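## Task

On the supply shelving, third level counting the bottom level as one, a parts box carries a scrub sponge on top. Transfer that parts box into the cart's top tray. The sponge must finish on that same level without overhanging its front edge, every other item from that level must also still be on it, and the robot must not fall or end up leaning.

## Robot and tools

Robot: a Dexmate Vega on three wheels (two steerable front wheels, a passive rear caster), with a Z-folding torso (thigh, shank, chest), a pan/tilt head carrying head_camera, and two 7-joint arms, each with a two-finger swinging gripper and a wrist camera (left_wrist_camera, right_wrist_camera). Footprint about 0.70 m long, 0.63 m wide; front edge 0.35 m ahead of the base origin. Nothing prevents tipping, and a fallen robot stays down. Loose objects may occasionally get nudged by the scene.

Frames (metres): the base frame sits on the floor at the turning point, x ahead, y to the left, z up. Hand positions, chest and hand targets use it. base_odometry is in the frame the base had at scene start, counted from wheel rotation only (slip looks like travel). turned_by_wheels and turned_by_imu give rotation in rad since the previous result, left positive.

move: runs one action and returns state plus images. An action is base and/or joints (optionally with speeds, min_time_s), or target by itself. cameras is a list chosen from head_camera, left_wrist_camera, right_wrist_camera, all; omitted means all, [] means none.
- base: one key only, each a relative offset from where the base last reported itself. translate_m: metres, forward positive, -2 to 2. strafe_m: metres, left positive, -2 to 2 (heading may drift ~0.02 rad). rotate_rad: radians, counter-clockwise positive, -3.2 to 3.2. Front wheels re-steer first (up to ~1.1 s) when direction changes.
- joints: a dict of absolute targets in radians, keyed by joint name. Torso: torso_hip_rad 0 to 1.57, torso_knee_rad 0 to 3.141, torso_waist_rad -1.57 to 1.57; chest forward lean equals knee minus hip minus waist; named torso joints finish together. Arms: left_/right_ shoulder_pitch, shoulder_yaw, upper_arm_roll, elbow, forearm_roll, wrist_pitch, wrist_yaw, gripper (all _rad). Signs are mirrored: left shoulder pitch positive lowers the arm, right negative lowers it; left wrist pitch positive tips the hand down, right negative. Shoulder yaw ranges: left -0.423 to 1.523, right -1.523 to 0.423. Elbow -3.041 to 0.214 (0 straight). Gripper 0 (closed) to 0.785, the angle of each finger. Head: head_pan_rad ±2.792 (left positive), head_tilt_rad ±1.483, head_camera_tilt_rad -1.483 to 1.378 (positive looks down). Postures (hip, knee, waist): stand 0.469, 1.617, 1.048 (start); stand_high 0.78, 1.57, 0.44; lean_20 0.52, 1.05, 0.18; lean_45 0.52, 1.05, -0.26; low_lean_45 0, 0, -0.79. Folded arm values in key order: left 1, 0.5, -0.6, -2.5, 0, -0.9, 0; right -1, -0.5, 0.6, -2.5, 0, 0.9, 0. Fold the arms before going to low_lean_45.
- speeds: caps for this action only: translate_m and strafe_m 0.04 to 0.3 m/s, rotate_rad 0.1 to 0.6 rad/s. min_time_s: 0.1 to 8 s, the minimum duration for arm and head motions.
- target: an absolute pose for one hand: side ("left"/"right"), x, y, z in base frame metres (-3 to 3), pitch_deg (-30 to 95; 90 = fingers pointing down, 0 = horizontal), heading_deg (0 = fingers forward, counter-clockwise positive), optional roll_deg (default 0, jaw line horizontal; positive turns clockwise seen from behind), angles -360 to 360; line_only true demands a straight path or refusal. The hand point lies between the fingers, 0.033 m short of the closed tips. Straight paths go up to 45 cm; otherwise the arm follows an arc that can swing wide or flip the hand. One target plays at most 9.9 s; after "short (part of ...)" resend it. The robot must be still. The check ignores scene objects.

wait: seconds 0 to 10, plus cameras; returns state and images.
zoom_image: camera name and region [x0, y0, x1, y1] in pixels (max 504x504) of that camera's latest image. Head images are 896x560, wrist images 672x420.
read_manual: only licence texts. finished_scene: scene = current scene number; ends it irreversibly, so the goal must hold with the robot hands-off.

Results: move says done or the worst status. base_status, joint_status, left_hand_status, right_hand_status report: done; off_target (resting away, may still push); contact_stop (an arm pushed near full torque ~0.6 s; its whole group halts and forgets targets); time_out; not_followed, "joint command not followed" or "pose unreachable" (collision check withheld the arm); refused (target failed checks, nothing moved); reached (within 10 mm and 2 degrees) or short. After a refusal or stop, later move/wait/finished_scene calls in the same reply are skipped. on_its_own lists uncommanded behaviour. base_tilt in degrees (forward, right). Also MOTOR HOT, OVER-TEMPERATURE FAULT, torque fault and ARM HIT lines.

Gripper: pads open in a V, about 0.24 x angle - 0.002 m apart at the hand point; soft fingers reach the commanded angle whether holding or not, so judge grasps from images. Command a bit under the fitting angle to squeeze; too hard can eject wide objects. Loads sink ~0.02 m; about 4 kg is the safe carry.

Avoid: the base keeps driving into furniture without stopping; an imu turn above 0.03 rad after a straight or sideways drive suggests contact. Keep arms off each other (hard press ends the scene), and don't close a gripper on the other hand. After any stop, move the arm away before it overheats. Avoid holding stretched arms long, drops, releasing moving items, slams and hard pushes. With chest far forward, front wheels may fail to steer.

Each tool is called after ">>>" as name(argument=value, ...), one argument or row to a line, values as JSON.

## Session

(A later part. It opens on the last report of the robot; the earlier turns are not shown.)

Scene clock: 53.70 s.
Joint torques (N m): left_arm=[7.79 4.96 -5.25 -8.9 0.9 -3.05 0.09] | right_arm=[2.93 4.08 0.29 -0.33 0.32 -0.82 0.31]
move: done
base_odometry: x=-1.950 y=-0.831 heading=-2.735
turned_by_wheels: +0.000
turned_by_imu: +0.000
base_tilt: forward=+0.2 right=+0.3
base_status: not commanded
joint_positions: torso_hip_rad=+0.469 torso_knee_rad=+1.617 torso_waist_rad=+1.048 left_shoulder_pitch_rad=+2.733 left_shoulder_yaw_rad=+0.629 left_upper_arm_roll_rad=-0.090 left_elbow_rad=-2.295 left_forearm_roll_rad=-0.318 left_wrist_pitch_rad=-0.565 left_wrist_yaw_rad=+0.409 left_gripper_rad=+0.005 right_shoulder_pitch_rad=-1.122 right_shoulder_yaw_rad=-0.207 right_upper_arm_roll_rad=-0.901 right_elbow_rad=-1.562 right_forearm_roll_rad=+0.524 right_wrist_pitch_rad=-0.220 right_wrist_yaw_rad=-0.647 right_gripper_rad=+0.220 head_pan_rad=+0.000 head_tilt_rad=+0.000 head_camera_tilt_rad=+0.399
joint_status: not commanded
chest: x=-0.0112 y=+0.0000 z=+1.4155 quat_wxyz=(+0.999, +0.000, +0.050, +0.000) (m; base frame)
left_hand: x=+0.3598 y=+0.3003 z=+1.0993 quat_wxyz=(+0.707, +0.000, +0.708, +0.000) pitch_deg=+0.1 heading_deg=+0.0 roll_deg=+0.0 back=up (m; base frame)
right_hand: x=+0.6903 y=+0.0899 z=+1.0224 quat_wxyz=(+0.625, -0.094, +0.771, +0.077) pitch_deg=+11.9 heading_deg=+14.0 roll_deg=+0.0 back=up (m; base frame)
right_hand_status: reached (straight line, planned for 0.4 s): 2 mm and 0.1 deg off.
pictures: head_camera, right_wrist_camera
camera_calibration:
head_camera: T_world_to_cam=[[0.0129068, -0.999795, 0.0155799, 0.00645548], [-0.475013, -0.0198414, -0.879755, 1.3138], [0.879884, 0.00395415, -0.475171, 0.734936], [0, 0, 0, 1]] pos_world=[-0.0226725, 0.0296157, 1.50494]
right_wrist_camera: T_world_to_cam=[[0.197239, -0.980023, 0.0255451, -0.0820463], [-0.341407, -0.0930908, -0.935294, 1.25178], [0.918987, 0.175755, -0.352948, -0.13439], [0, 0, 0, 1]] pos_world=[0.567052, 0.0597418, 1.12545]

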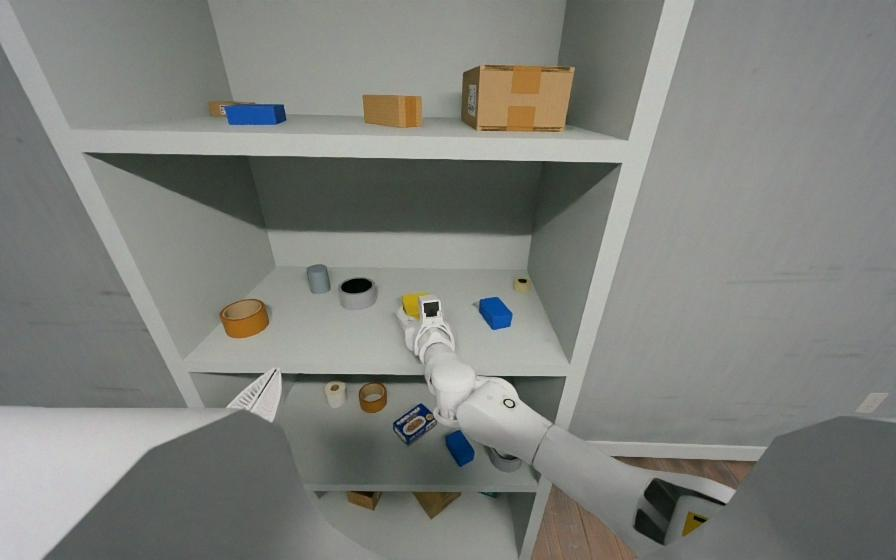

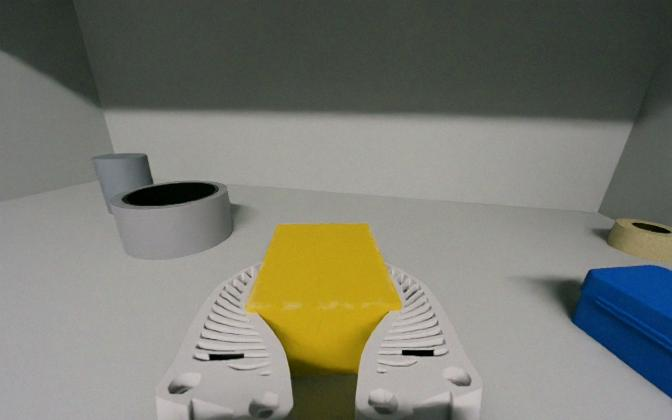

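>>> move(
  target={"side":"right","x":0.69,"y":0.09,"z":1.025,"pitch_deg":12,"heading_deg":14,"line_only":true},
  cameras=[],
)

>>> move(
  joints={"right_gripper_rad": 0.45},
  cameras=[],
)

>>> move(
  target={"side":"right","x":0.54,"y":0.052,"z":1.045,"pitch_deg":12,"heading_deg":14,"line_only":true},
  cameras=["head_camera","right_wrist_camera"],
)

>>> zoom_image(
  camera="head_camera",
  region=[370, 240, 550, 360],
)

Scene clock: 54.87 s.
Joint torques (N m): left_arm=[8.06 5.95 -4.83 -9.01 0.77 -3.32 0.1] | right_arm=[16.81 2.66 5.97 -10.47 0.11 0.37 -0.13]
move: done
base_odometry: x=-1.950 y=-0.831 heading=-2.735
turned_by_wheels: +0.000
turned_by_imu: +0.000
base_tilt: forward=+0.1 right=+0.3
base_status: not commanded
joint_positions: torso_hip_rad=+0.469 torso_knee_rad=+1.617 torso_waist_rad=+1.048 left_shoulder_pitch_rad=+2.733 left_shoulder_yaw_rad=+0.629 left_upper_arm_roll_rad=-0.090 left_elbow_rad=-2.295 left_forearm_roll_rad=-0.318 left_wrist_pitch_rad=-0.565 left_wrist_yaw_rad=+0.409 left_gripper_rad=+0.005 right_shoulder_pitch_rad=-1.122 right_shoulder_yaw_rad=-0.208 right_upper_arm_roll_rad=-0.900 right_elbow_rad=-1.569 right_forearm_roll_rad=+0.526 right_wrist_pitch_rad=-0.227 right_wrist_yaw_rad=-0.649 right_gripper_rad=+0.220 head_pan_rad=+0.000 head_tilt_rad=+0.000 head_camera_tilt_rad=+0.399
joint_status: not commanded
chest: x=-0.0113 y=+0.0000 z=+1.4155 quat_wxyz=(+0.999, +0.000, +0.050, +0.000) (m; base frame)
left_hand: x=+0.3597 y=+0.3003 z=+1.0994 quat_wxyz=(+0.707, +0.000, +0.708, +0.000) pitch_deg=+0.1 heading_deg=+0.0 roll_deg=+0.0 back=up (m; base frame)
right_hand: x=+0.6899 y=+0.0901 z=+1.0238 quat_wxyz=(+0.625, -0.095, +0.771, +0.077) pitch_deg=+12.0 heading_deg=+14.0 roll_deg=+0.0 back=up (m; base frame)
right_hand_status: reached (straight line, planned for 0.2 s): 1 mm and 0.0 deg off.
pictures: none
No camera images: "cameras" was empty.

Scene clock: 55.60 s.
Joint torques (N m): left_arm=[7.4 4.38 -4.96 -8.67 0.8 -3.57 0.18] | right_arm=[19.93 2.86 8.21 -12.83 -0.68 3 -0.39]
move: done
base_odometry: x=-1.950 y=-0.831 heading=-2.735
turned_by_wheels: +0.000
turned_by_imu: +0.000
base_tilt: forward=+0.2 right=+0.4
base_status: not commanded
joint_positions: torso_hip_rad=+0.469 torso_knee_rad=+1.617 torso_waist_rad=+1.048 left_shoulder_pitch_rad=+2.733 left_shoulder_yaw_rad=+0.629 left_upper_arm_roll_rad=-0.090 left_elbow_rad=-2.295 left_forearm_roll_rad=-0.318 left_wrist_pitch_rad=-0.565 left_wrist_yaw_rad=+0.409 left_gripper_rad=+0.005 right_shoulder_pitch_rad=-1.122 right_shoulder_yaw_rad=-0.209 right_upper_arm_roll_rad=-0.900 right_elbow_rad=-1.572 right_forearm_roll_rad=+0.527 right_wrist_pitch_rad=-0.231 right_wrist_yaw_rad=-0.650 right_gripper_rad=+0.450 head_pan_rad=+0.000 head_tilt_rad=+0.000 head_camera_tilt_rad=+0.399
joint_status: all done
chest: x=-0.0112 y=+0.0000 z=+1.4155 quat_wxyz=(+0.999, +0.000, +0.050, +0.000) (m; base frame)
left_hand: x=+0.3598 y=+0.3003 z=+1.0993 quat_wxyz=(+0.707, +0.000, +0.708, +0.000) pitch_deg=+0.1 heading_deg=+0.0 roll_deg=+0.0 back=up (m; base frame)
right_hand: x=+0.6897 y=+0.0901 z=+1.0239 quat_wxyz=(+0.624, -0.095, +0.772, +0.077) pitch_deg=+12.1 heading_deg=+14.0 roll_deg=+0.0 back=up (m; base frame)
pictures: none
No camera images: "cameras" was empty.

Scene clock: 59.33 s.
Joint torques (N m): left_arm=[7.5 5.25 -4.78 -8.3 0.87 -3.61 0.02] | right_arm=[3.91 3.12 1.15 -12.87 -1.4 2.45 -0.62]
move: done
base_odometry: x=-1.950 y=-0.831 heading=-2.735
turned_by_wheels: +0.000
turned_by_imu: +0.001
base_tilt: forward=+0.2 right=+0.3
base_status: not commanded
joint_positions: torso_hip_rad=+0.469 torso_knee_rad=+1.617 torso_waist_rad=+1.048 left_shoulder_pitch_rad=+2.733 left_shoulder_yaw_rad=+0.629 left_upper_arm_roll_rad=-0.090 left_elbow_rad=-2.295 left_forearm_roll_rad=-0.318 left_wrist_pitch_rad=-0.565 left_wrist_yaw_rad=+0.409 left_gripper_rad=+0.005 right_shoulder_pitch_rad=-1.434 right_shoulder_yaw_rad=-0.488 right_upper_arm_roll_rad=-0.933 right_elbow_rad=-2.161 right_forearm_roll_rad=+0.480 right_wrist_pitch_rad=-0.341 right_wrist_yaw_rad=-0.849 right_gripper_rad=+0.450 head_pan_rad=+0.000 head_tilt_rad=+0.000 head_camera_tilt_rad=+0.399
joint_status: not commanded
chest: x=-0.0112 y=+0.0000 z=+1.4155 quat_wxyz=(+0.999, +0.000, +0.050, +0.000) (m; base frame)
left_hand: x=+0.3598 y=+0.3003 z=+1.0993 quat_wxyz=(+0.707, +0.000, +0.708, +0.000) pitch_deg=+0.1 heading_deg=+0.0 roll_deg=+0.0 back=up (m; base frame)
right_hand: x=+0.5418 y=+0.0522 z=+1.0443 quat_wxyz=(+0.624, -0.095, +0.771, +0.076) pitch_deg=+12.0 heading_deg=+14.0 roll_deg=+0.0 back=up (m; base frame)
right_hand_status: reached (straight line, planned for 2.2 s): 2 mm and 0.0 deg off.
pictures: head_camera, right_wrist_camera
camera_calibration:
head_camera: T_world_to_cam=[[0.012909, -0.999795, 0.0155792, 0.00645653], [-0.47509, -0.0198423, -0.879714, 1.31373], [0.879843, 0.0039547, -0.475248, 0.735051], [0, 0, 0, 1]] pos_world=[-0.0226728, 0.0296157, 1.50494]
right_wrist_camera: T_world_to_cam=[[0.197536, -0.979938, 0.0264928, -0.0913859], [-0.342878, -0.0943853, -0.934626, 1.21823], [0.918376, 0.175539, -0.354644, 0.0187301], [0, 0, 0, 1]] pos_world=[0.418554, 0.0221423, 1.14765]

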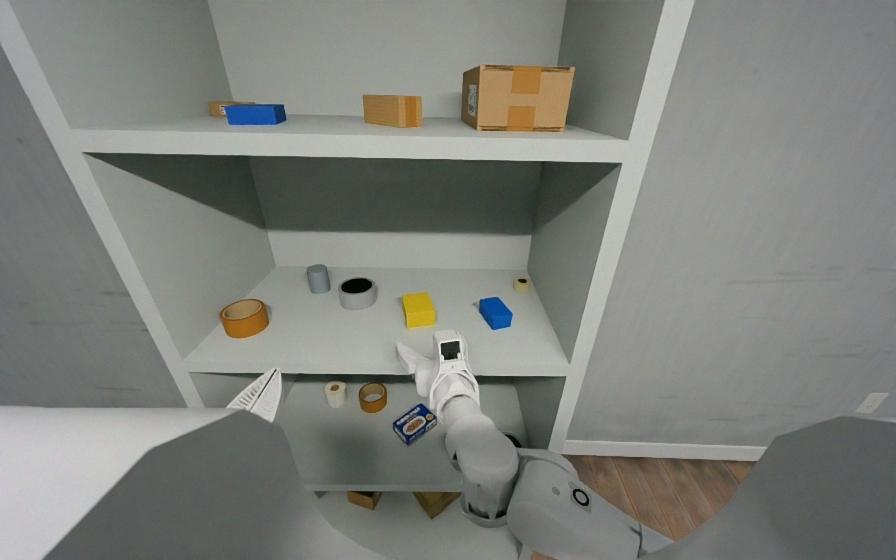

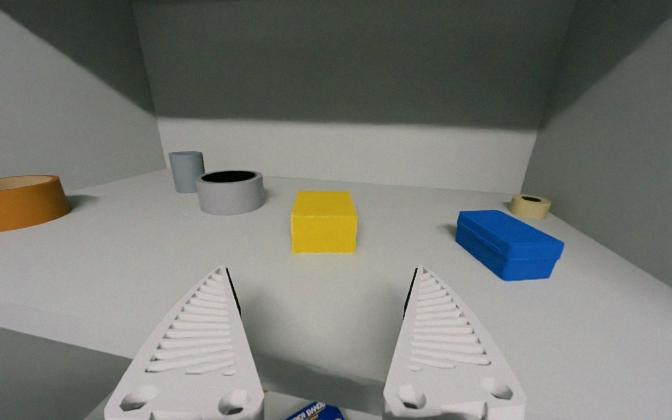

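Scaled by 2.800 from the camera's 896x560 image, which has a finer 960x600 frame.

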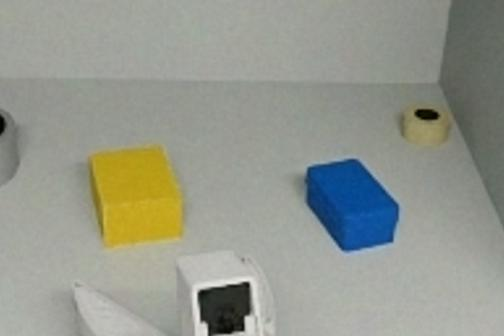

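>>> move(
  target={"side":"right","x":0.565,"y":-0.14,"z":1.15,"pitch_deg":45,"heading_deg":19},
  cameras=["head_camera","right_wrist_camera"],
)

Scene clock: 67.67 s.
Joint torques (N m): left_arm=[7.95 4.49 -5.21 -9.17 0.84 -3.89 0.02] | right_arm=[20.92 -1.64 5.57 -1.94 -0.5 1.53 -0.38]
move: done
base_odometry: x=-1.950 y=-0.831 heading=-2.735
turned_by_wheels: +0.000
turned_by_imu: +0.002
base_tilt: forward=+0.2 right=+0.3
base_status: not commanded
joint_positions: torso_hip_rad=+0.469 torso_knee_rad=+1.617 torso_waist_rad=+1.048 left_shoulder_pitch_rad=+2.733 left_shoulder_yaw_rad=+0.629 left_upper_arm_roll_rad=-0.090 left_elbow_rad=-2.295 left_forearm_roll_rad=-0.318 left_wrist_pitch_rad=-0.565 left_wrist_yaw_rad=+0.409 left_gripper_rad=+0.005 right_shoulder_pitch_rad=-0.078 right_shoulder_yaw_rad=-1.338 right_upper_arm_roll_rad=-1.342 right_elbow_rad=-2.366 right_forearm_roll_rad=+2.173 right_wrist_pitch_rad=-0.634 right_wrist_yaw_rad=-0.909 right_gripper_rad=+0.450 head_pan_rad=+0.000 head_tilt_rad=+0.000 head_camera_tilt_rad=+0.399
joint_status: not commanded
chest: x=-0.0112 y=+0.0000 z=+1.4155 quat_wxyz=(+0.999, +0.000, +0.050, +0.000) (m; base frame)
left_hand: x=+0.3598 y=+0.3003 z=+1.0993 quat_wxyz=(+0.707, +0.000, +0.708, +0.000) pitch_deg=+0.1 heading_deg=+0.0 roll_deg=+0.0 back=up (m; base frame)
right_hand: x=+0.5656 y=-0.1394 z=+1.1489 quat_wxyz=(+0.378, -0.153, +0.911, +0.063) pitch_deg=+44.9 heading_deg=+19.0 roll_deg=-0.1 back=up (m; base frame)
right_hand_status: reached (checked arc [no straight line was possible; over the whole arc the hand travels 0.27 m to end 0.22 m from its start, up to 0.05 m off the straight line; right_forearm_roll_rad turns most, 1.70 rad; on the way or at its end the hand turns up to 33 deg from its attitude at the start], planned for 5.6 s): 1 mm and 0.1 deg off.
pictures: head_camera, right_wrist_camera
camera_calibration:
head_camera: T_world_to_cam=[[0.012909, -0.999795, 0.0155792, 0.00645653], [-0.47509, -0.0198423, -0.879714, 1.31373], [0.879843, 0.0039547, -0.475248, 0.735051], [0, 0, 0, 1]] pos_world=[-0.0226728, 0.0296157, 1.50494]
right_wrist_camera: T_world_to_cam=[[0.303785, -0.951532, 0.0479808, -0.367444], [-0.759083, -0.272164, -0.591372, 1.12229], [0.575768, 0.143228, -0.80497, 0.774185], [0, 0, 0, 1]] pos_world=[0.517782, -0.155073, 1.30452]

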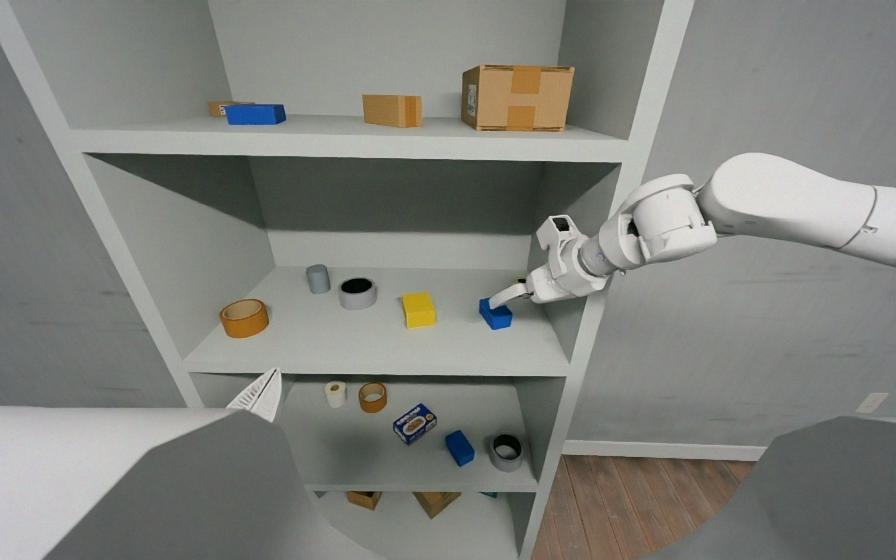

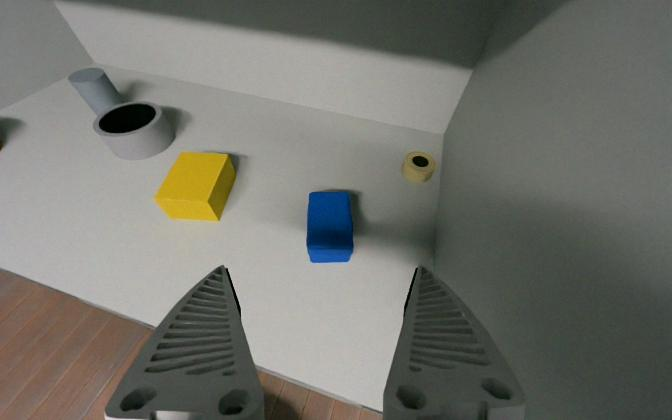

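>>> move(
  target={"side":"right","x":0.698,"y":-0.103,"z":1.031,"pitch_deg":45,"heading_deg":20,"line_only":true},
  cameras=["head_camera","right_wrist_camera"],
)

Scene clock: 72.30 s.
Joint torques (N m): left_arm=[7.78 4.98 -4.96 -8.27 0.72 -2.87 0.16] | right_arm=[14.43 -0.42 7.08 0.59 -0.51 1.83 0.31]
move: done
base_odometry: x=-1.950 y=-0.831 heading=-2.735
turned_by_wheels: +0.000
turned_by_imu: +0.001
base_tilt: forward=+0.1 right=+0.2
base_status: not commanded
joint_positions: torso_hip_rad=+0.469 torso_knee_rad=+1.617 torso_waist_rad=+1.048 left_shoulder_pitch_rad=+2.733 left_shoulder_yaw_rad=+0.629 left_upper_arm_roll_rad=-0.090 left_elbow_rad=-2.295 left_forearm_roll_rad=-0.318 left_wrist_pitch_rad=-0.565 left_wrist_yaw_rad=+0.409 left_gripper_rad=+0.005 right_shoulder_pitch_rad=-0.204 right_shoulder_yaw_rad=-0.903 right_upper_arm_roll_rad=-1.458 right_elbow_rad=-1.754 right_forearm_roll_rad=+1.783 right_wrist_pitch_rad=-0.587 right_wrist_yaw_rad=-0.611 right_gripper_rad=+0.450 head_pan_rad=+0.000 head_tilt_rad=+0.000 head_camera_tilt_rad=+0.399
joint_status: not commanded
chest: x=-0.0112 y=+0.0000 z=+1.4155 quat_wxyz=(+0.999, +0.000, +0.050, +0.000) (m; base frame)
left_hand: x=+0.3598 y=+0.3003 z=+1.0993 quat_wxyz=(+0.707, +0.000, +0.708, +0.000) pitch_deg=+0.1 heading_deg=+0.0 roll_deg=+0.0 back=up (m; base frame)
right_hand: x=+0.6971 y=-0.1033 z=+1.0320 quat_wxyz=(+0.377, -0.160, +0.910, +0.067) pitch_deg=+45.0 heading_deg=+20.0 roll_deg=+0.0 back=up (m; base frame)
right_hand_status: reached (straight line, planned for 2.3 s): 1 mm and 0.0 deg off.
pictures: head_camera, right_wrist_camera
camera_calibration:
head_camera: T_world_to_cam=[[0.012909, -0.999795, 0.0155792, 0.00645653], [-0.47509, -0.0198423, -0.879714, 1.31373], [0.879843, 0.0039547, -0.475248, 0.735051], [0, 0, 0, 1]] pos_world=[-0.0226728, 0.0296157, 1.50494]
right_wrist_camera: T_world_to_cam=[[0.319042, -0.946618, 0.0461237, -0.375674], [-0.755582, -0.283432, -0.590561, 1.15839], [0.572108, 0.153563, -0.805674, 0.603583], [0, 0, 0, 1]] pos_world=[0.649797, -0.119985, 1.18772]

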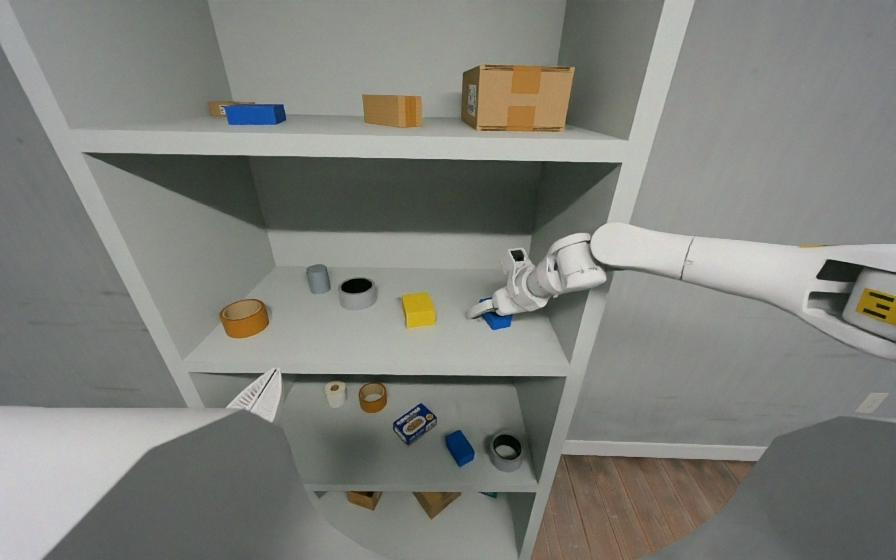

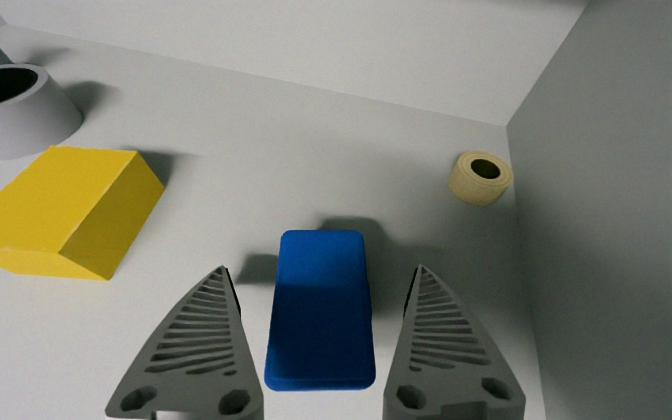

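>>> move(
  joints={"right_gripper_rad": 0.13},
  cameras=["right_wrist_camera"],
)

>>> move(
  target={"side":"right","x":0.695,"y":-0.103,"z":1.06,"pitch_deg":45,"heading_deg":20,"line_only":true},
  cameras=["head_camera","right_wrist_camera"],
)

Scene clock: 73.40 s.
Joint torques (N m): left_arm=[7.54 5.47 -4.99 -8.75 0.68 -3.51 0.06] | right_arm=[14.23 -2.09 6.72 0.49 -0.3 1.31 0.22]
move: done
base_odometry: x=-1.950 y=-0.831 heading=-2.735
turned_by_wheels: +0.000
turned_by_imu: +0.000
base_tilt: forward=+0.2 right=+0.3
base_status: not commanded
joint_positions: torso_hip_rad=+0.469 torso_knee_rad=+1.617 torso_waist_rad=+1.048 left_shoulder_pitch_rad=+2.733 left_shoulder_yaw_rad=+0.629 left_upper_arm_roll_rad=-0.090 left_elbow_rad=-2.295 left_forearm_roll_rad=-0.318 left_wrist_pitch_rad=-0.565 left_wrist_yaw_rad=+0.409 left_gripper_rad=+0.005 right_shoulder_pitch_rad=-0.205 right_shoulder_yaw_rad=-0.900 right_upper_arm_roll_rad=-1.458 right_elbow_rad=-1.749 right_forearm_roll_rad=+1.781 right_wrist_pitch_rad=-0.587 right_wrist_yaw_rad=-0.609 right_gripper_rad=+0.130 head_pan_rad=+0.000 head_tilt_rad=+0.000 head_camera_tilt_rad=+0.399
joint_status: all done
chest: x=-0.0112 y=+0.0000 z=+1.4155 quat_wxyz=(+0.999, +0.000, +0.050, +0.000) (m; base frame)
left_hand: x=+0.3598 y=+0.3003 z=+1.0993 quat_wxyz=(+0.707, +0.000, +0.708, +0.000) pitch_deg=+0.1 heading_deg=+0.0 roll_deg=+0.0 back=up (m; base frame)
right_hand: x=+0.6978 y=-0.1030 z=+1.0312 quat_wxyz=(+0.377, -0.160, +0.910, +0.066) pitch_deg=+45.0 heading_deg=+20.0 roll_deg=+0.0 back=up (m; base frame)
pictures: right_wrist_camera
camera_calibration:
right_wrist_camera: T_world_to_cam=[[0.319297, -0.946516, 0.0464492, -0.376144], [-0.755467, -0.283828, -0.590518, 1.15837], [0.572118, 0.15346, -0.805686, 0.60235], [0, 0, 0, 1]] pos_world=[0.650597, -0.119685, 1.18682]

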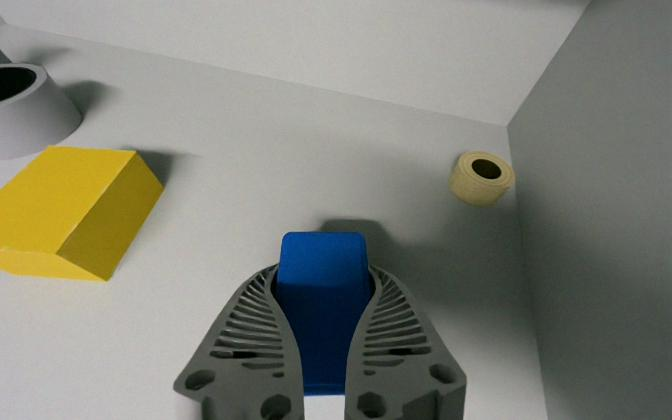

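Scene clock: 74.87 s.
Joint torques (N m): left_arm=[7.95 3.78 -4.96 -9.25 0.91 -3.79 0.07] | right_arm=[26.45 -2.71 12.75 -5.32 -0.32 2.68 -0.33]
move: done
base_odometry: x=-1.950 y=-0.831 heading=-2.735
turned_by_wheels: +0.000
turned_by_imu: +0.000
base_tilt: forward=+0.2 right=+0.3
base_status: not commanded
joint_positions: torso_hip_rad=+0.469 torso_knee_rad=+1.617 torso_waist_rad=+1.048 left_shoulder_pitch_rad=+2.733 left_shoulder_yaw_rad=+0.629 left_upper_arm_roll_rad=-0.090 left_elbow_rad=-2.295 left_forearm_roll_rad=-0.318 left_wrist_pitch_rad=-0.565 left_wrist_yaw_rad=+0.409 left_gripper_rad=+0.005 right_shoulder_pitch_rad=-0.169 right_shoulder_yaw_rad=-0.918 right_upper_arm_roll_rad=-1.438 right_elbow_rad=-1.782 right_forearm_roll_rad=+1.834 right_wrist_pitch_rad=-0.626 right_wrist_yaw_rad=-0.643 right_gripper_rad=+0.130 head_pan_rad=+0.000 head_tilt_rad=+0.000 head_camera_tilt_rad=+0.399
joint_status: not commanded
chest: x=-0.0112 y=+0.0000 z=+1.4155 quat_wxyz=(+0.999, +0.000, +0.050, +0.000) (m; base frame)
left_hand: x=+0.3598 y=+0.3003 z=+1.0993 quat_wxyz=(+0.707, +0.000, +0.708, +0.000) pitch_deg=+0.1 heading_deg=+0.0 roll_deg=+0.0 back=up (m; base frame)
right_hand: x=+0.6950 y=-0.1032 z=+1.0564 quat_wxyz=(+0.376, -0.160, +0.910, +0.066) pitch_deg=+45.1 heading_deg=+20.0 roll_deg=+0.0 back=up (m; base frame)
right_hand_status: reached (straight line, planned for 0.5 s): 4 mm and 0.1 deg off.
pictures: head_camera, right_wrist_camera
camera_calibration:
head_camera: T_world_to_cam=[[0.0129087, -0.999795, 0.0155786, 0.00645746], [-0.475132, -0.0198417, -0.879691, 1.31369], [0.87982, 0.00395372, -0.475291, 0.735115], [0, 0, 0, 1]] pos_world=[-0.022673, 0.0296157, 1.50494]
right_wrist_camera: T_world_to_cam=[[0.319106, -0.946584, 0.0463638, -0.376238], [-0.756259, -0.283819, -0.589507, 1.17056], [0.571177, 0.153052, -0.806431, 0.625742], [0, 0, 0, 1]] pos_world=[0.647898, -0.119684, 1.21212]

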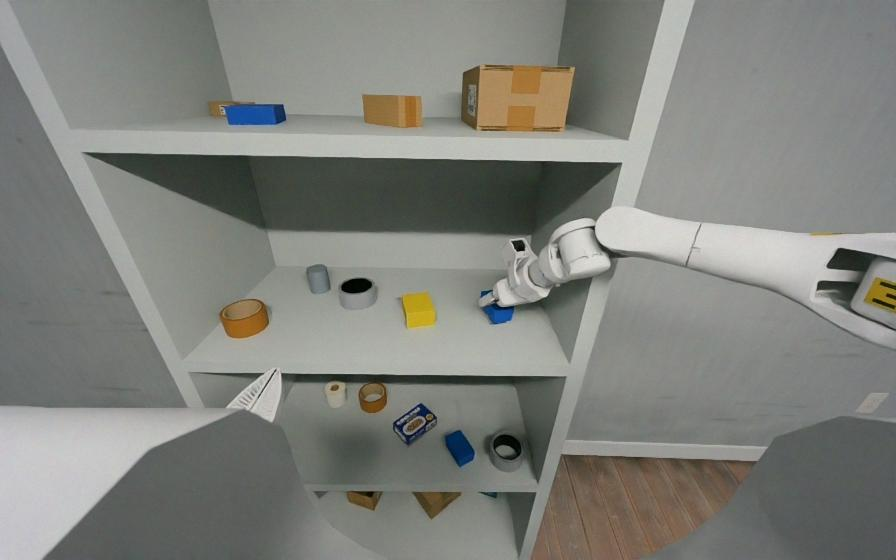

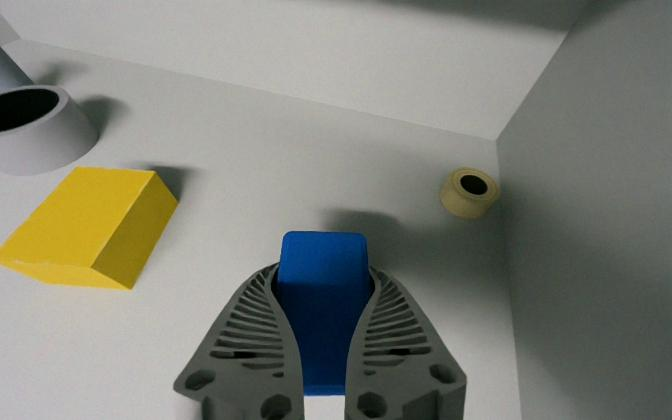

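>>> move(
  target={"side":"right","x":0.62,"y":-0.13,"z":1.13,"pitch_deg":45,"heading_deg":20,"line_only":true},
  cameras=[],
)

>>> move(
  base={"translate_m": -0.5},
  speeds={"translate_m": 0.2},
  cameras=["head_camera","right_wrist_camera"],
)

Scene clock: 78.23 s.
Joint torques (N m): left_arm=[7.52 5.85 -5.07 -9.46 0.85 -3.89 0.09] | right_arm=[21.96 -4.12 13.72 -3.56 -0.13 2.25 -0.2]
move: done
base_odometry: x=-1.950 y=-0.831 heading=-2.735
turned_by_wheels: +0.000
turned_by_imu: +0.001
base_tilt: forward=+0.1 right=+0.3
base_status: not commanded
joint_positions: torso_hip_rad=+0.469 torso_knee_rad=+1.617 torso_waist_rad=+1.048 left_shoulder_pitch_rad=+2.733 left_shoulder_yaw_rad=+0.629 left_upper_arm_roll_rad=-0.090 left_elbow_rad=-2.295 left_forearm_roll_rad=-0.318 left_wrist_pitch_rad=-0.565 left_wrist_yaw_rad=+0.409 left_gripper_rad=+0.005 right_shoulder_pitch_rad=-0.101 right_shoulder_yaw_rad=-1.180 right_upper_arm_roll_rad=-1.360 right_elbow_rad=-2.136 right_forearm_roll_rad=+2.057 right_wrist_pitch_rad=-0.679 right_wrist_yaw_rad=-0.805 right_gripper_rad=+0.130 head_pan_rad=+0.000 head_tilt_rad=+0.000 head_camera_tilt_rad=+0.399
joint_status: not commanded
chest: x=-0.0112 y=+0.0000 z=+1.4155 quat_wxyz=(+0.999, +0.000, +0.050, +0.000) (m; base frame)
left_hand: x=+0.3598 y=+0.3003 z=+1.0993 quat_wxyz=(+0.707, +0.000, +0.708, +0.000) pitch_deg=+0.1 heading_deg=+0.0 roll_deg=+0.0 back=up (m; base frame)
right_hand: x=+0.6211 y=-0.1296 z=+1.1283 quat_wxyz=(+0.376, -0.160, +0.910, +0.067) pitch_deg=+45.1 heading_deg=+20.0 roll_deg=+0.0 back=up (m; base frame)
right_hand_status: reached (straight line, planned for 1.5 s): 2 mm and 0.1 deg off.
pictures: none
No camera images: "cameras" was empty.

Scene clock: 82.13 s.
Joint torques (N m): left_arm=[7.91 5.45 -5.06 -8.99 0.78 -4 0.12] | right_arm=[23.54 -1.48 12.23 -2.57 -0.56 1.87 -0.09]
move: done
base_odometry: x=-1.491 y=-0.634 heading=-2.734
turned_by_wheels: +0.001
turned_by_imu: +0.005
base_tilt: forward=+0.1 right=+0.3
base_status: done
joint_positions: torso_hip_rad=+0.469 torso_knee_rad=+1.617 torso_waist_rad=+1.048 left_shoulder_pitch_rad=+2.733 left_shoulder_yaw_rad=+0.629 left_upper_arm_roll_rad=-0.090 left_elbow_rad=-2.295 left_forearm_roll_rad=-0.318 left_wrist_pitch_rad=-0.565 left_wrist_yaw_rad=+0.409 left_gripper_rad=+0.005 right_shoulder_pitch_rad=-0.100 right_shoulder_yaw_rad=-1.184 right_upper_arm_roll_rad=-1.358 right_elbow_rad=-2.141 right_forearm_roll_rad=+2.061 right_wrist_pitch_rad=-0.679 right_wrist_yaw_rad=-0.808 right_gripper_rad=+0.130 head_pan_rad=+0.000 head_tilt_rad=+0.000 head_camera_tilt_rad=+0.399
joint_status: not commanded
chest: x=-0.0111 y=+0.0000 z=+1.4155 quat_wxyz=(+0.999, +0.000, +0.050, +0.000) (m; base frame)
left_hand: x=+0.3599 y=+0.3003 z=+1.0993 quat_wxyz=(+0.707, +0.000, +0.708, +0.000) pitch_deg=+0.1 heading_deg=+0.0 roll_deg=+0.0 back=up (m; base frame)
right_hand: x=+0.6198 y=-0.1301 z=+1.1292 quat_wxyz=(+0.376, -0.160, +0.910, +0.066) pitch_deg=+45.1 heading_deg=+20.0 roll_deg=+0.0 back=up (m; base frame)
pictures: head_camera, right_wrist_camera
camera_calibration:
head_camera: T_world_to_cam=[[0.0129101, -0.999795, 0.0155766, 0.00645795], [-0.475209, -0.019841, -0.879649, 1.31373], [0.879778, 0.00395425, -0.475368, 0.735054], [0, 0, 0, 1]] pos_world=[-0.0224734, 0.0296157, 1.50494]
right_wrist_camera: T_world_to_cam=[[0.319309, -0.946522, 0.0462471, -0.381132], [-0.756237, -0.283919, -0.589488, 1.14889], [0.571093, 0.153255, -0.806452, 0.73164], [0, 0, 0, 1]] pos_world=[0.572699, -0.146685, 1.28492]

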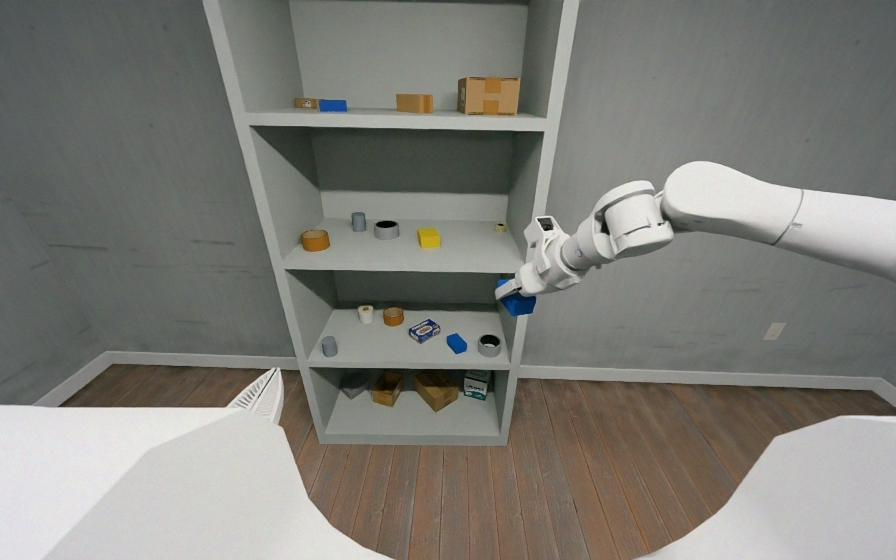

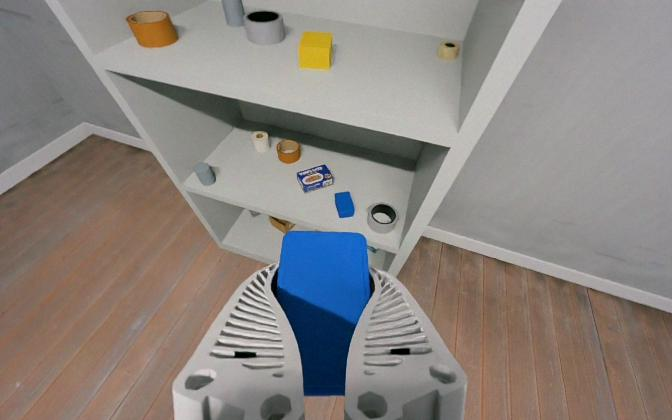

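>>> move(
  base={"rotate_rad": -2.37},
  joints={"head_camera_tilt_rad": 0.2},
  cameras=["head_camera","right_wrist_camera"],
)

Scene clock: 88.43 s.
Joint torques (N m): left_arm=[8.29 5.35 -4.96 -8.79 0.85 -3.68 -0.03] | right_arm=[22.91 -2.83 12.34 -3.67 -0.39 3.31 -0.23]
move: done
base_odometry: x=-1.490 y=-0.633 heading=+1.181
turned_by_wheels: -2.368
turned_by_imu: -2.299
base_tilt: forward=+0.2 right=+0.4
base_status: done
joint_positions: torso_hip_rad=+0.469 torso_knee_rad=+1.617 torso_waist_rad=+1.048 left_shoulder_pitch_rad=+2.733 left_shoulder_yaw_rad=+0.629 left_upper_arm_roll_rad=-0.090 left_elbow_rad=-2.295 left_forearm_roll_rad=-0.318 left_wrist_pitch_rad=-0.565 left_wrist_yaw_rad=+0.409 left_gripper_rad=+0.005 right_shoulder_pitch_rad=-0.100 right_shoulder_yaw_rad=-1.184 right_upper_arm_roll_rad=-1.358 right_elbow_rad=-2.141 right_forearm_roll_rad=+2.061 right_wrist_pitch_rad=-0.679 right_wrist_yaw_rad=-0.808 right_gripper_rad=+0.130 head_pan_rad=+0.000 head_tilt_rad=+0.000 head_camera_tilt_rad=+0.201
joint_status: all done
chest: x=-0.0111 y=+0.0000 z=+1.4155 quat_wxyz=(+0.999, +0.000, +0.050, +0.000) (m; base frame)
left_hand: x=+0.3599 y=+0.3003 z=+1.0993 quat_wxyz=(+0.707, +0.000, +0.708, +0.000) pitch_deg=+0.1 heading_deg=+0.0 roll_deg=+0.0 back=up (m; base frame)
right_hand: x=+0.6198 y=-0.1301 z=+1.1292 quat_wxyz=(+0.376, -0.160, +0.910, +0.066) pitch_deg=+45.1 heading_deg=+20.0 roll_deg=+0.0 back=up (m; base frame)
pictures: head_camera, right_wrist_camera
camera_calibration:
head_camera: T_world_to_cam=[[0.00961257, -0.999793, 0.0179141, 0.00273074], [-0.292247, -0.0199416, -0.956135, 1.44138], [0.956294, 0.00395557, -0.292379, 0.469771], [0, 0, 0, 1]] pos_world=[-0.0280254, 0.0296154, 1.51546]
right_wrist_camera: T_world_to_cam=[[0.319309, -0.946522, 0.0462471, -0.381132], [-0.756237, -0.283919, -0.589488, 1.14889], [0.571093, 0.153255, -0.806452, 0.73164], [0, 0, 0, 1]] pos_world=[0.572699, -0.146685, 1.28492]

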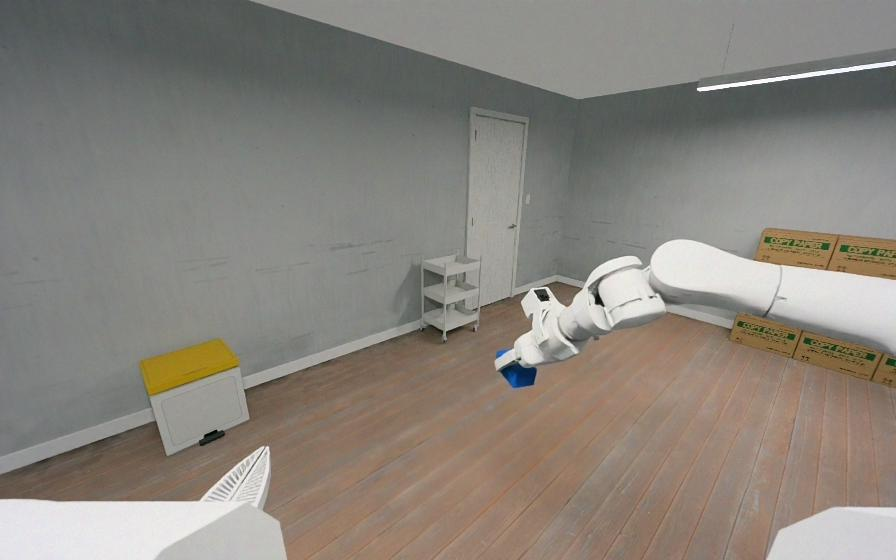

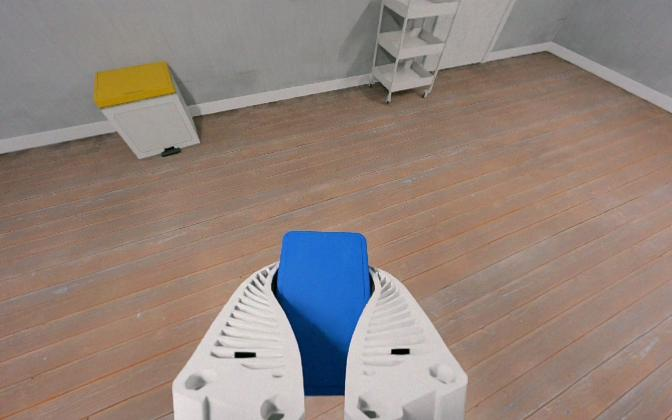

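>>> move(
  base={"rotate_rad": -0.277},
  cameras=[],
)

>>> move(
  base={"translate_m": 2.0},
  cameras=[],
)

>>> move(
  base={"translate_m": 0.26},
  cameras=[],
)

>>> move(
  base={"rotate_rad": 0.94},
  joints={"head_camera_tilt_rad": 0.4},
  cameras=["head_camera","right_wrist_camera"],
)

Scene clock: 90.87 s.
Joint torques (N m): left_arm=[7.19 4.59 -5.05 -9.29 0.72 -3.47 0.21] | right_arm=[23.47 -1.41 13.11 -3.1 -0.47 2.83 -0.06]
move: done
base_odometry: x=-1.490 y=-0.633 heading=+0.905
turned_by_wheels: -0.276
turned_by_imu: -0.268
base_tilt: forward=+0.1 right=+0.3
base_status: done
joint_positions: torso_hip_rad=+0.469 torso_knee_rad=+1.617 torso_waist_rad=+1.048 left_shoulder_pitch_rad=+2.733 left_shoulder_yaw_rad=+0.629 left_upper_arm_roll_rad=-0.090 left_elbow_rad=-2.295 left_forearm_roll_rad=-0.318 left_wrist_pitch_rad=-0.565 left_wrist_yaw_rad=+0.409 left_gripper_rad=+0.005 right_shoulder_pitch_rad=-0.100 right_shoulder_yaw_rad=-1.184 right_upper_arm_roll_rad=-1.358 right_elbow_rad=-2.141 right_forearm_roll_rad=+2.061 right_wrist_pitch_rad=-0.679 right_wrist_yaw_rad=-0.808 right_gripper_rad=+0.130 head_pan_rad=+0.000 head_tilt_rad=+0.000 head_camera_tilt_rad=+0.201
joint_status: not commanded
chest: x=-0.0111 y=+0.0000 z=+1.4155 quat_wxyz=(+0.999, +0.000, +0.050, +0.000) (m; base frame)
left_hand: x=+0.3599 y=+0.3003 z=+1.0993 quat_wxyz=(+0.707, +0.000, +0.708, +0.000) pitch_deg=+0.1 heading_deg=+0.0 roll_deg=+0.0 back=up (m; base frame)
right_hand: x=+0.6198 y=-0.1301 z=+1.1292 quat_wxyz=(+0.376, -0.160, +0.910, +0.066) pitch_deg=+45.1 heading_deg=+20.0 roll_deg=+0.0 back=up (m; base frame)
pictures: none
No camera images: "cameras" was empty.

Scene clock: 100.00 s.
Joint torques (N m): left_arm=[7.69 4.79 -4.97 -8.16 0.83 -3.37 0.16] | right_arm=[24.54 -1.95 12.54 -2.66 -0.21 1.54 -0.3]
move: done
base_odometry: x=-0.250 y=+0.936 heading=+0.904
turned_by_wheels: -0.001
turned_by_imu: -0.009
base_tilt: forward=+0.1 right=+0.3
base_status: done
joint_positions: torso_hip_rad=+0.469 torso_knee_rad=+1.617 torso_waist_rad=+1.048 left_shoulder_pitch_rad=+2.733 left_shoulder_yaw_rad=+0.629 left_upper_arm_roll_rad=-0.090 left_elbow_rad=-2.295 left_forearm_roll_rad=-0.318 left_wrist_pitch_rad=-0.565 left_wrist_yaw_rad=+0.409 left_gripper_rad=+0.005 right_shoulder_pitch_rad=-0.100 right_shoulder_yaw_rad=-1.184 right_upper_arm_roll_rad=-1.358 right_elbow_rad=-2.142 right_forearm_roll_rad=+2.061 right_wrist_pitch_rad=-0.679 right_wrist_yaw_rad=-0.808 right_gripper_rad=+0.130 head_pan_rad=+0.000 head_tilt_rad=+0.000 head_camera_tilt_rad=+0.201
joint_status: not commanded
chest: x=-0.0109 y=+0.0000 z=+1.4155 quat_wxyz=(+0.999, +0.000, +0.050, +0.000) (m; base frame)
left_hand: x=+0.3600 y=+0.3003 z=+1.0992 quat_wxyz=(+0.706, +0.000, +0.708, +0.000) pitch_deg=+0.1 heading_deg=+0.0 roll_deg=+0.0 back=up (m; base frame)
right_hand: x=+0.6199 y=-0.1301 z=+1.1291 quat_wxyz=(+0.376, -0.160, +0.910, +0.066) pitch_deg=+45.1 heading_deg=+20.0 roll_deg=+0.0 back=up (m; base frame)
pictures: none
No camera images: "cameras" was empty.

Scene clock: 102.53 s.
Joint torques (N m): left_arm=[6.98 5.46 -4.83 -8.22 0.81 -3.37 0.09] | right_arm=[22.08 -3.02 13.2 -2.65 -0.69 3.26 -0.29]
move: done
base_odometry: x=-0.089 y=+1.140 heading=+0.903
turned_by_wheels: -0.001
turned_by_imu: -0.001
base_tilt: forward=+0.2 right=+0.3
base_status: done
joint_positions: torso_hip_rad=+0.469 torso_knee_rad=+1.617 torso_waist_rad=+1.048 left_shoulder_pitch_rad=+2.733 left_shoulder_yaw_rad=+0.629 left_upper_arm_roll_rad=-0.090 left_elbow_rad=-2.295 left_forearm_roll_rad=-0.318 left_wrist_pitch_rad=-0.565 left_wrist_yaw_rad=+0.409 left_gripper_rad=+0.005 right_shoulder_pitch_rad=-0.100 right_shoulder_yaw_rad=-1.184 right_upper_arm_roll_rad=-1.358 right_elbow_rad=-2.142 right_forearm_roll_rad=+2.061 right_wrist_pitch_rad=-0.680 right_wrist_yaw_rad=-0.808 right_gripper_rad=+0.130 head_pan_rad=+0.000 head_tilt_rad=+0.000 head_camera_tilt_rad=+0.201
joint_status: not commanded
chest: x=-0.0109 y=+0.0000 z=+1.4155 quat_wxyz=(+0.999, +0.000, +0.050, +0.000) (m; base frame)
left_hand: x=+0.3600 y=+0.3003 z=+1.0992 quat_wxyz=(+0.706, +0.000, +0.708, +0.000) pitch_deg=+0.1 heading_deg=+0.0 roll_deg=+0.0 back=up (m; base frame)
right_hand: x=+0.6199 y=-0.1301 z=+1.1291 quat_wxyz=(+0.376, -0.160, +0.910, +0.066) pitch_deg=+45.1 heading_deg=+20.0 roll_deg=+0.0 back=up (m; base frame)
pictures: none
No camera images: "cameras" was empty.

Scene clock: 105.80 s.
Joint torques (N m): left_arm=[6.67 5.1 -4.72 -8.01 0.83 -3.39 0.06] | right_arm=[22.62 -1.42 12.86 -1.62 -0.26 2.77 -0.19]
move: done
base_odometry: x=-0.089 y=+1.142 heading=+1.843
turned_by_wheels: +0.939
turned_by_imu: +0.914
base_tilt: forward=+0.2 right=+0.3
base_status: done
joint_positions: torso_hip_rad=+0.469 torso_knee_rad=+1.617 torso_waist_rad=+1.048 left_shoulder_pitch_rad=+2.733 left_shoulder_yaw_rad=+0.629 left_upper_arm_roll_rad=-0.090 left_elbow_rad=-2.295 left_forearm_roll_rad=-0.318 left_wrist_pitch_rad=-0.565 left_wrist_yaw_rad=+0.409 left_gripper_rad=+0.005 right_shoulder_pitch_rad=-0.100 right_shoulder_yaw_rad=-1.184 right_upper_arm_roll_rad=-1.358 right_elbow_rad=-2.142 right_forearm_roll_rad=+2.061 right_wrist_pitch_rad=-0.680 right_wrist_yaw_rad=-0.808 right_gripper_rad=+0.130 head_pan_rad=+0.000 head_tilt_rad=+0.000 head_camera_tilt_rad=+0.399
joint_status: all done
chest: x=-0.0109 y=+0.0000 z=+1.4155 quat_wxyz=(+0.999, +0.000, +0.050, +0.000) (m; base frame)
left_hand: x=+0.3600 y=+0.3003 z=+1.0992 quat_wxyz=(+0.706, +0.000, +0.708, +0.000) pitch_deg=+0.1 heading_deg=+0.0 roll_deg=+0.0 back=up (m; base frame)
right_hand: x=+0.6199 y=-0.1301 z=+1.1291 quat_wxyz=(+0.376, -0.160, +0.910, +0.066) pitch_deg=+45.1 heading_deg=+20.0 roll_deg=+0.0 back=up (m; base frame)
pictures: head_camera, right_wrist_camera
camera_calibration:
head_camera: T_world_to_cam=[[0.0129122, -0.999795, 0.0155756, 0.00645829], [-0.475329, -0.0198416, -0.879585, 1.31367], [0.879714, 0.00395382, -0.475488, 0.735145], [0, 0, 0, 1]] pos_world=[-0.0223739, 0.0296157, 1.50494]
right_wrist_camera: T_world_to_cam=[[0.31931, -0.946523, 0.0462015, -0.381101], [-0.756323, -0.283914, -0.58938, 1.14882], [0.570979, 0.153252, -0.806534, 0.731671], [0, 0, 0, 1]] pos_world=[0.572799, -0.146685, 1.28482]

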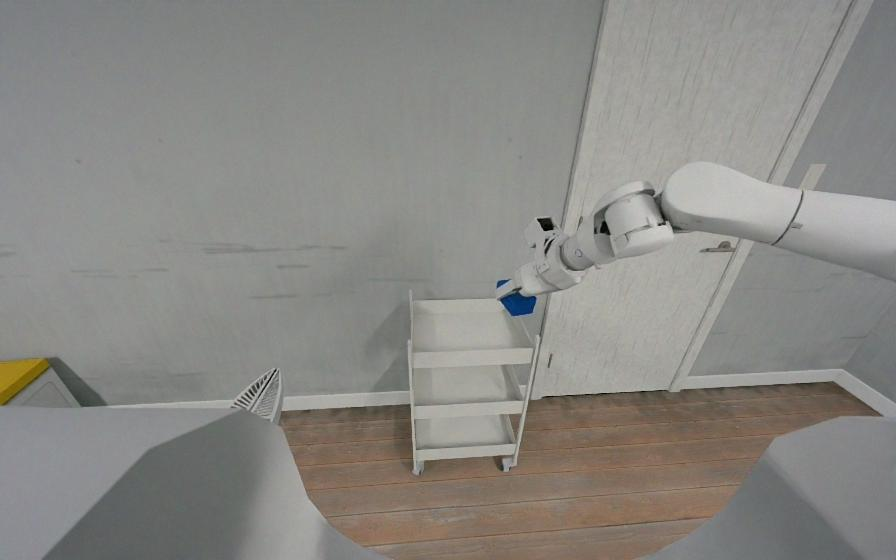

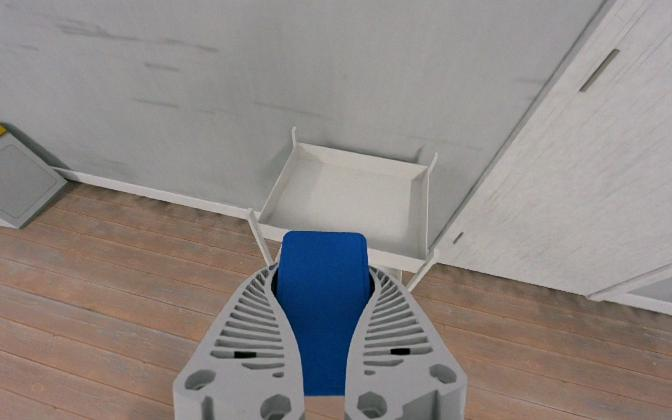

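>>> move(
  base={"translate_m": 0.46},
  speeds={"translate_m": 0.15},
  joints={"head_camera_tilt_rad": 0.6},
  cameras=["head_camera"],
)

>>> move(
  target={"side":"right","x":0.61,"y":-0.10,"z":0.82,"pitch_deg":45,"heading_deg":20,"line_only":true},
  cameras=["head_camera","right_wrist_camera"],
)

Scene clock: 111.03 s.
Joint torques (N m): left_arm=[6.26 3.97 -4.98 -8.34 0.87 -3.88 -0.09] | right_arm=[22.72 -0.88 12.04 -2.72 -0.51 2.62 -0.24]
move: done
base_odometry: x=-0.212 y=+1.585 heading=+1.844
turned_by_wheels: +0.001
turned_by_imu: +0.001
base_tilt: forward=+0.2 right=+0.3
base_status: done
joint_positions: torso_hip_rad=+0.469 torso_knee_rad=+1.617 torso_waist_rad=+1.048 left_shoulder_pitch_rad=+2.733 left_shoulder_yaw_rad=+0.629 left_upper_arm_roll_rad=-0.090 left_elbow_rad=-2.295 left_forearm_roll_rad=-0.318 left_wrist_pitch_rad=-0.565 left_wrist_yaw_rad=+0.409 left_gripper_rad=+0.005 right_shoulder_pitch_rad=-0.100 right_shoulder_yaw_rad=-1.184 right_upper_arm_roll_rad=-1.358 right_elbow_rad=-2.142 right_forearm_roll_rad=+2.061 right_wrist_pitch_rad=-0.680 right_wrist_yaw_rad=-0.808 right_gripper_rad=+0.130 head_pan_rad=+0.000 head_tilt_rad=+0.000 head_camera_tilt_rad=+0.599
joint_status: all done
chest: x=-0.0109 y=+0.0000 z=+1.4155 quat_wxyz=(+0.999, +0.000, +0.050, +0.000) (m; base frame)
left_hand: x=+0.3600 y=+0.3003 z=+1.0992 quat_wxyz=(+0.706, +0.000, +0.708, +0.000) pitch_deg=+0.1 heading_deg=+0.0 roll_deg=+0.0 back=up (m; base frame)
right_hand: x=+0.6198 y=-0.1301 z=+1.1291 quat_wxyz=(+0.376, -0.160, +0.910, +0.066) pitch_deg=+45.1 heading_deg=+20.0 roll_deg=+0.0 back=up (m; base frame)
pictures: head_camera
camera_calibration:
head_camera: T_world_to_cam=[[0.0157586, -0.999797, 0.0125608, 0.0111516], [-0.64051, -0.0197405, -0.767696, 1.13488], [0.767788, 0.00405246, -0.640691, 0.971256], [0, 0, 0, 1]] pos_world=[-0.0189951, 0.0296163, 1.49337]

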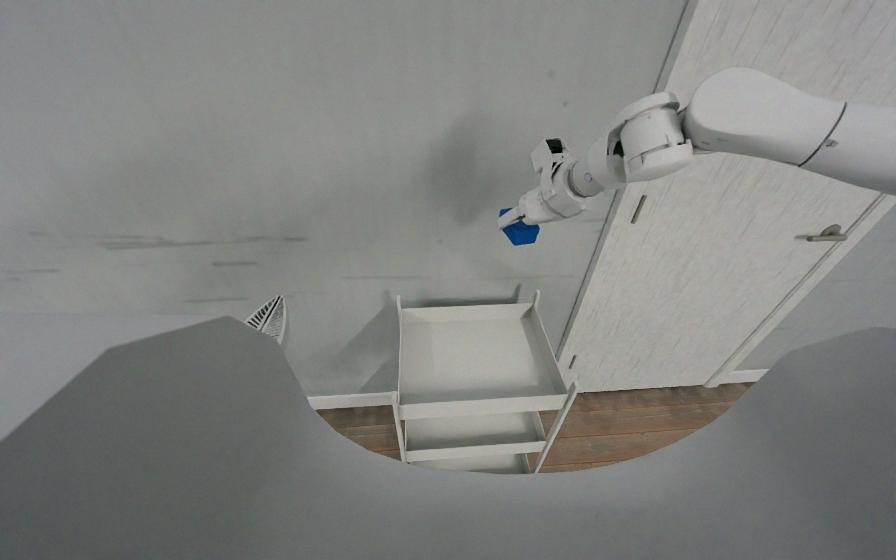

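Scene clock: 115.20 s.
Joint torques (N m): left_arm=[6.51 5.42 -4.6 -8.81 0.87 -3.09 0.04] | right_arm=[11.48 0.75 5.18 -2.84 -0.83 2.73 0.21]
move: done
base_odometry: x=-0.212 y=+1.585 heading=+1.844
turned_by_wheels: +0.000
turned_by_imu: +0.001
base_tilt: forward=+0.1 right=+0.3
base_status: not commanded
joint_positions: torso_hip_rad=+0.469 torso_knee_rad=+1.617 torso_waist_rad=+1.048 left_shoulder_pitch_rad=+2.733 left_shoulder_yaw_rad=+0.629 left_upper_arm_roll_rad=-0.090 left_elbow_rad=-2.295 left_forearm_roll_rad=-0.318 left_wrist_pitch_rad=-0.565 left_wrist_yaw_rad=+0.409 left_gripper_rad=+0.005 right_shoulder_pitch_rad=-0.586 right_shoulder_yaw_rad=-0.858 right_upper_arm_roll_rad=-1.599 right_elbow_rad=-1.681 right_forearm_roll_rad=+1.450 right_wrist_pitch_rad=-0.196 right_wrist_yaw_rad=-0.553 right_gripper_rad=+0.130 head_pan_rad=+0.000 head_tilt_rad=+0.000 head_camera_tilt_rad=+0.599
joint_status: not commanded
chest: x=-0.0109 y=+0.0000 z=+1.4155 quat_wxyz=(+0.999, +0.000, +0.050, +0.000) (m; base frame)
left_hand: x=+0.3600 y=+0.3003 z=+1.0992 quat_wxyz=(+0.706, +0.000, +0.708, +0.000) pitch_deg=+0.1 heading_deg=+0.0 roll_deg=+0.0 back=up (m; base frame)
right_hand: x=+0.6105 y=-0.1004 z=+0.8222 quat_wxyz=(+0.377, -0.160, +0.910, +0.066) pitch_deg=+45.0 heading_deg=+20.0 roll_deg=+0.0 back=up (m; base frame)
right_hand_status: reached (straight line, planned for 2.7 s): 2 mm and 0.1 deg off.
pictures: head_camera, right_wrist_camera
camera_calibration:
head_camera: T_world_to_cam=[[0.0157586, -0.999797, 0.0125608, 0.0111516], [-0.64051, -0.0197405, -0.767696, 1.13488], [0.767788, 0.00405246, -0.640691, 0.971256], [0, 0, 0, 1]] pos_world=[-0.0189951, 0.0296163, 1.49337]
right_wrist_camera: T_world_to_cam=[[0.318351, -0.94685, 0.046115, -0.335248], [-0.755963, -0.282922, -0.590318, 0.969853], [0.57199, 0.153067, -0.805852, 0.483754], [0, 0, 0, 1]] pos_world=[0.563197, -0.117085, 0.977816]

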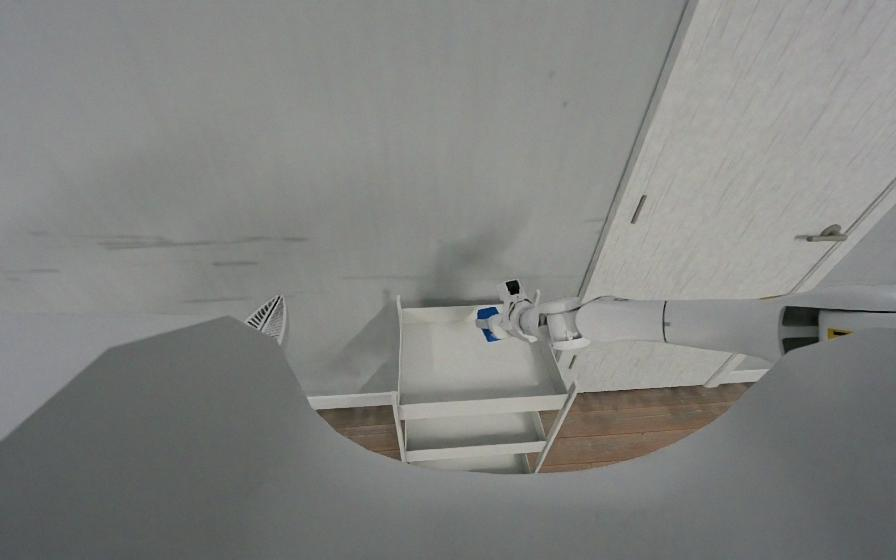

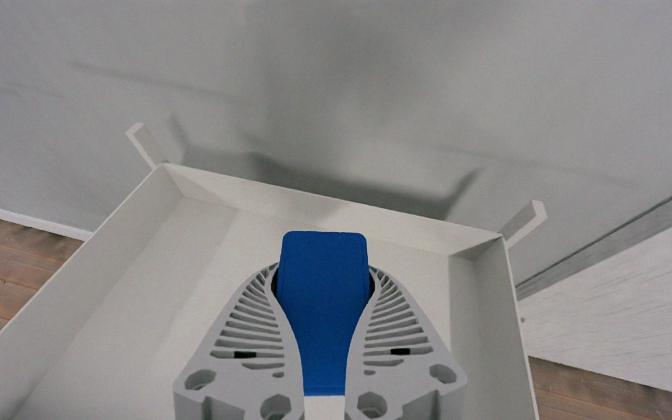

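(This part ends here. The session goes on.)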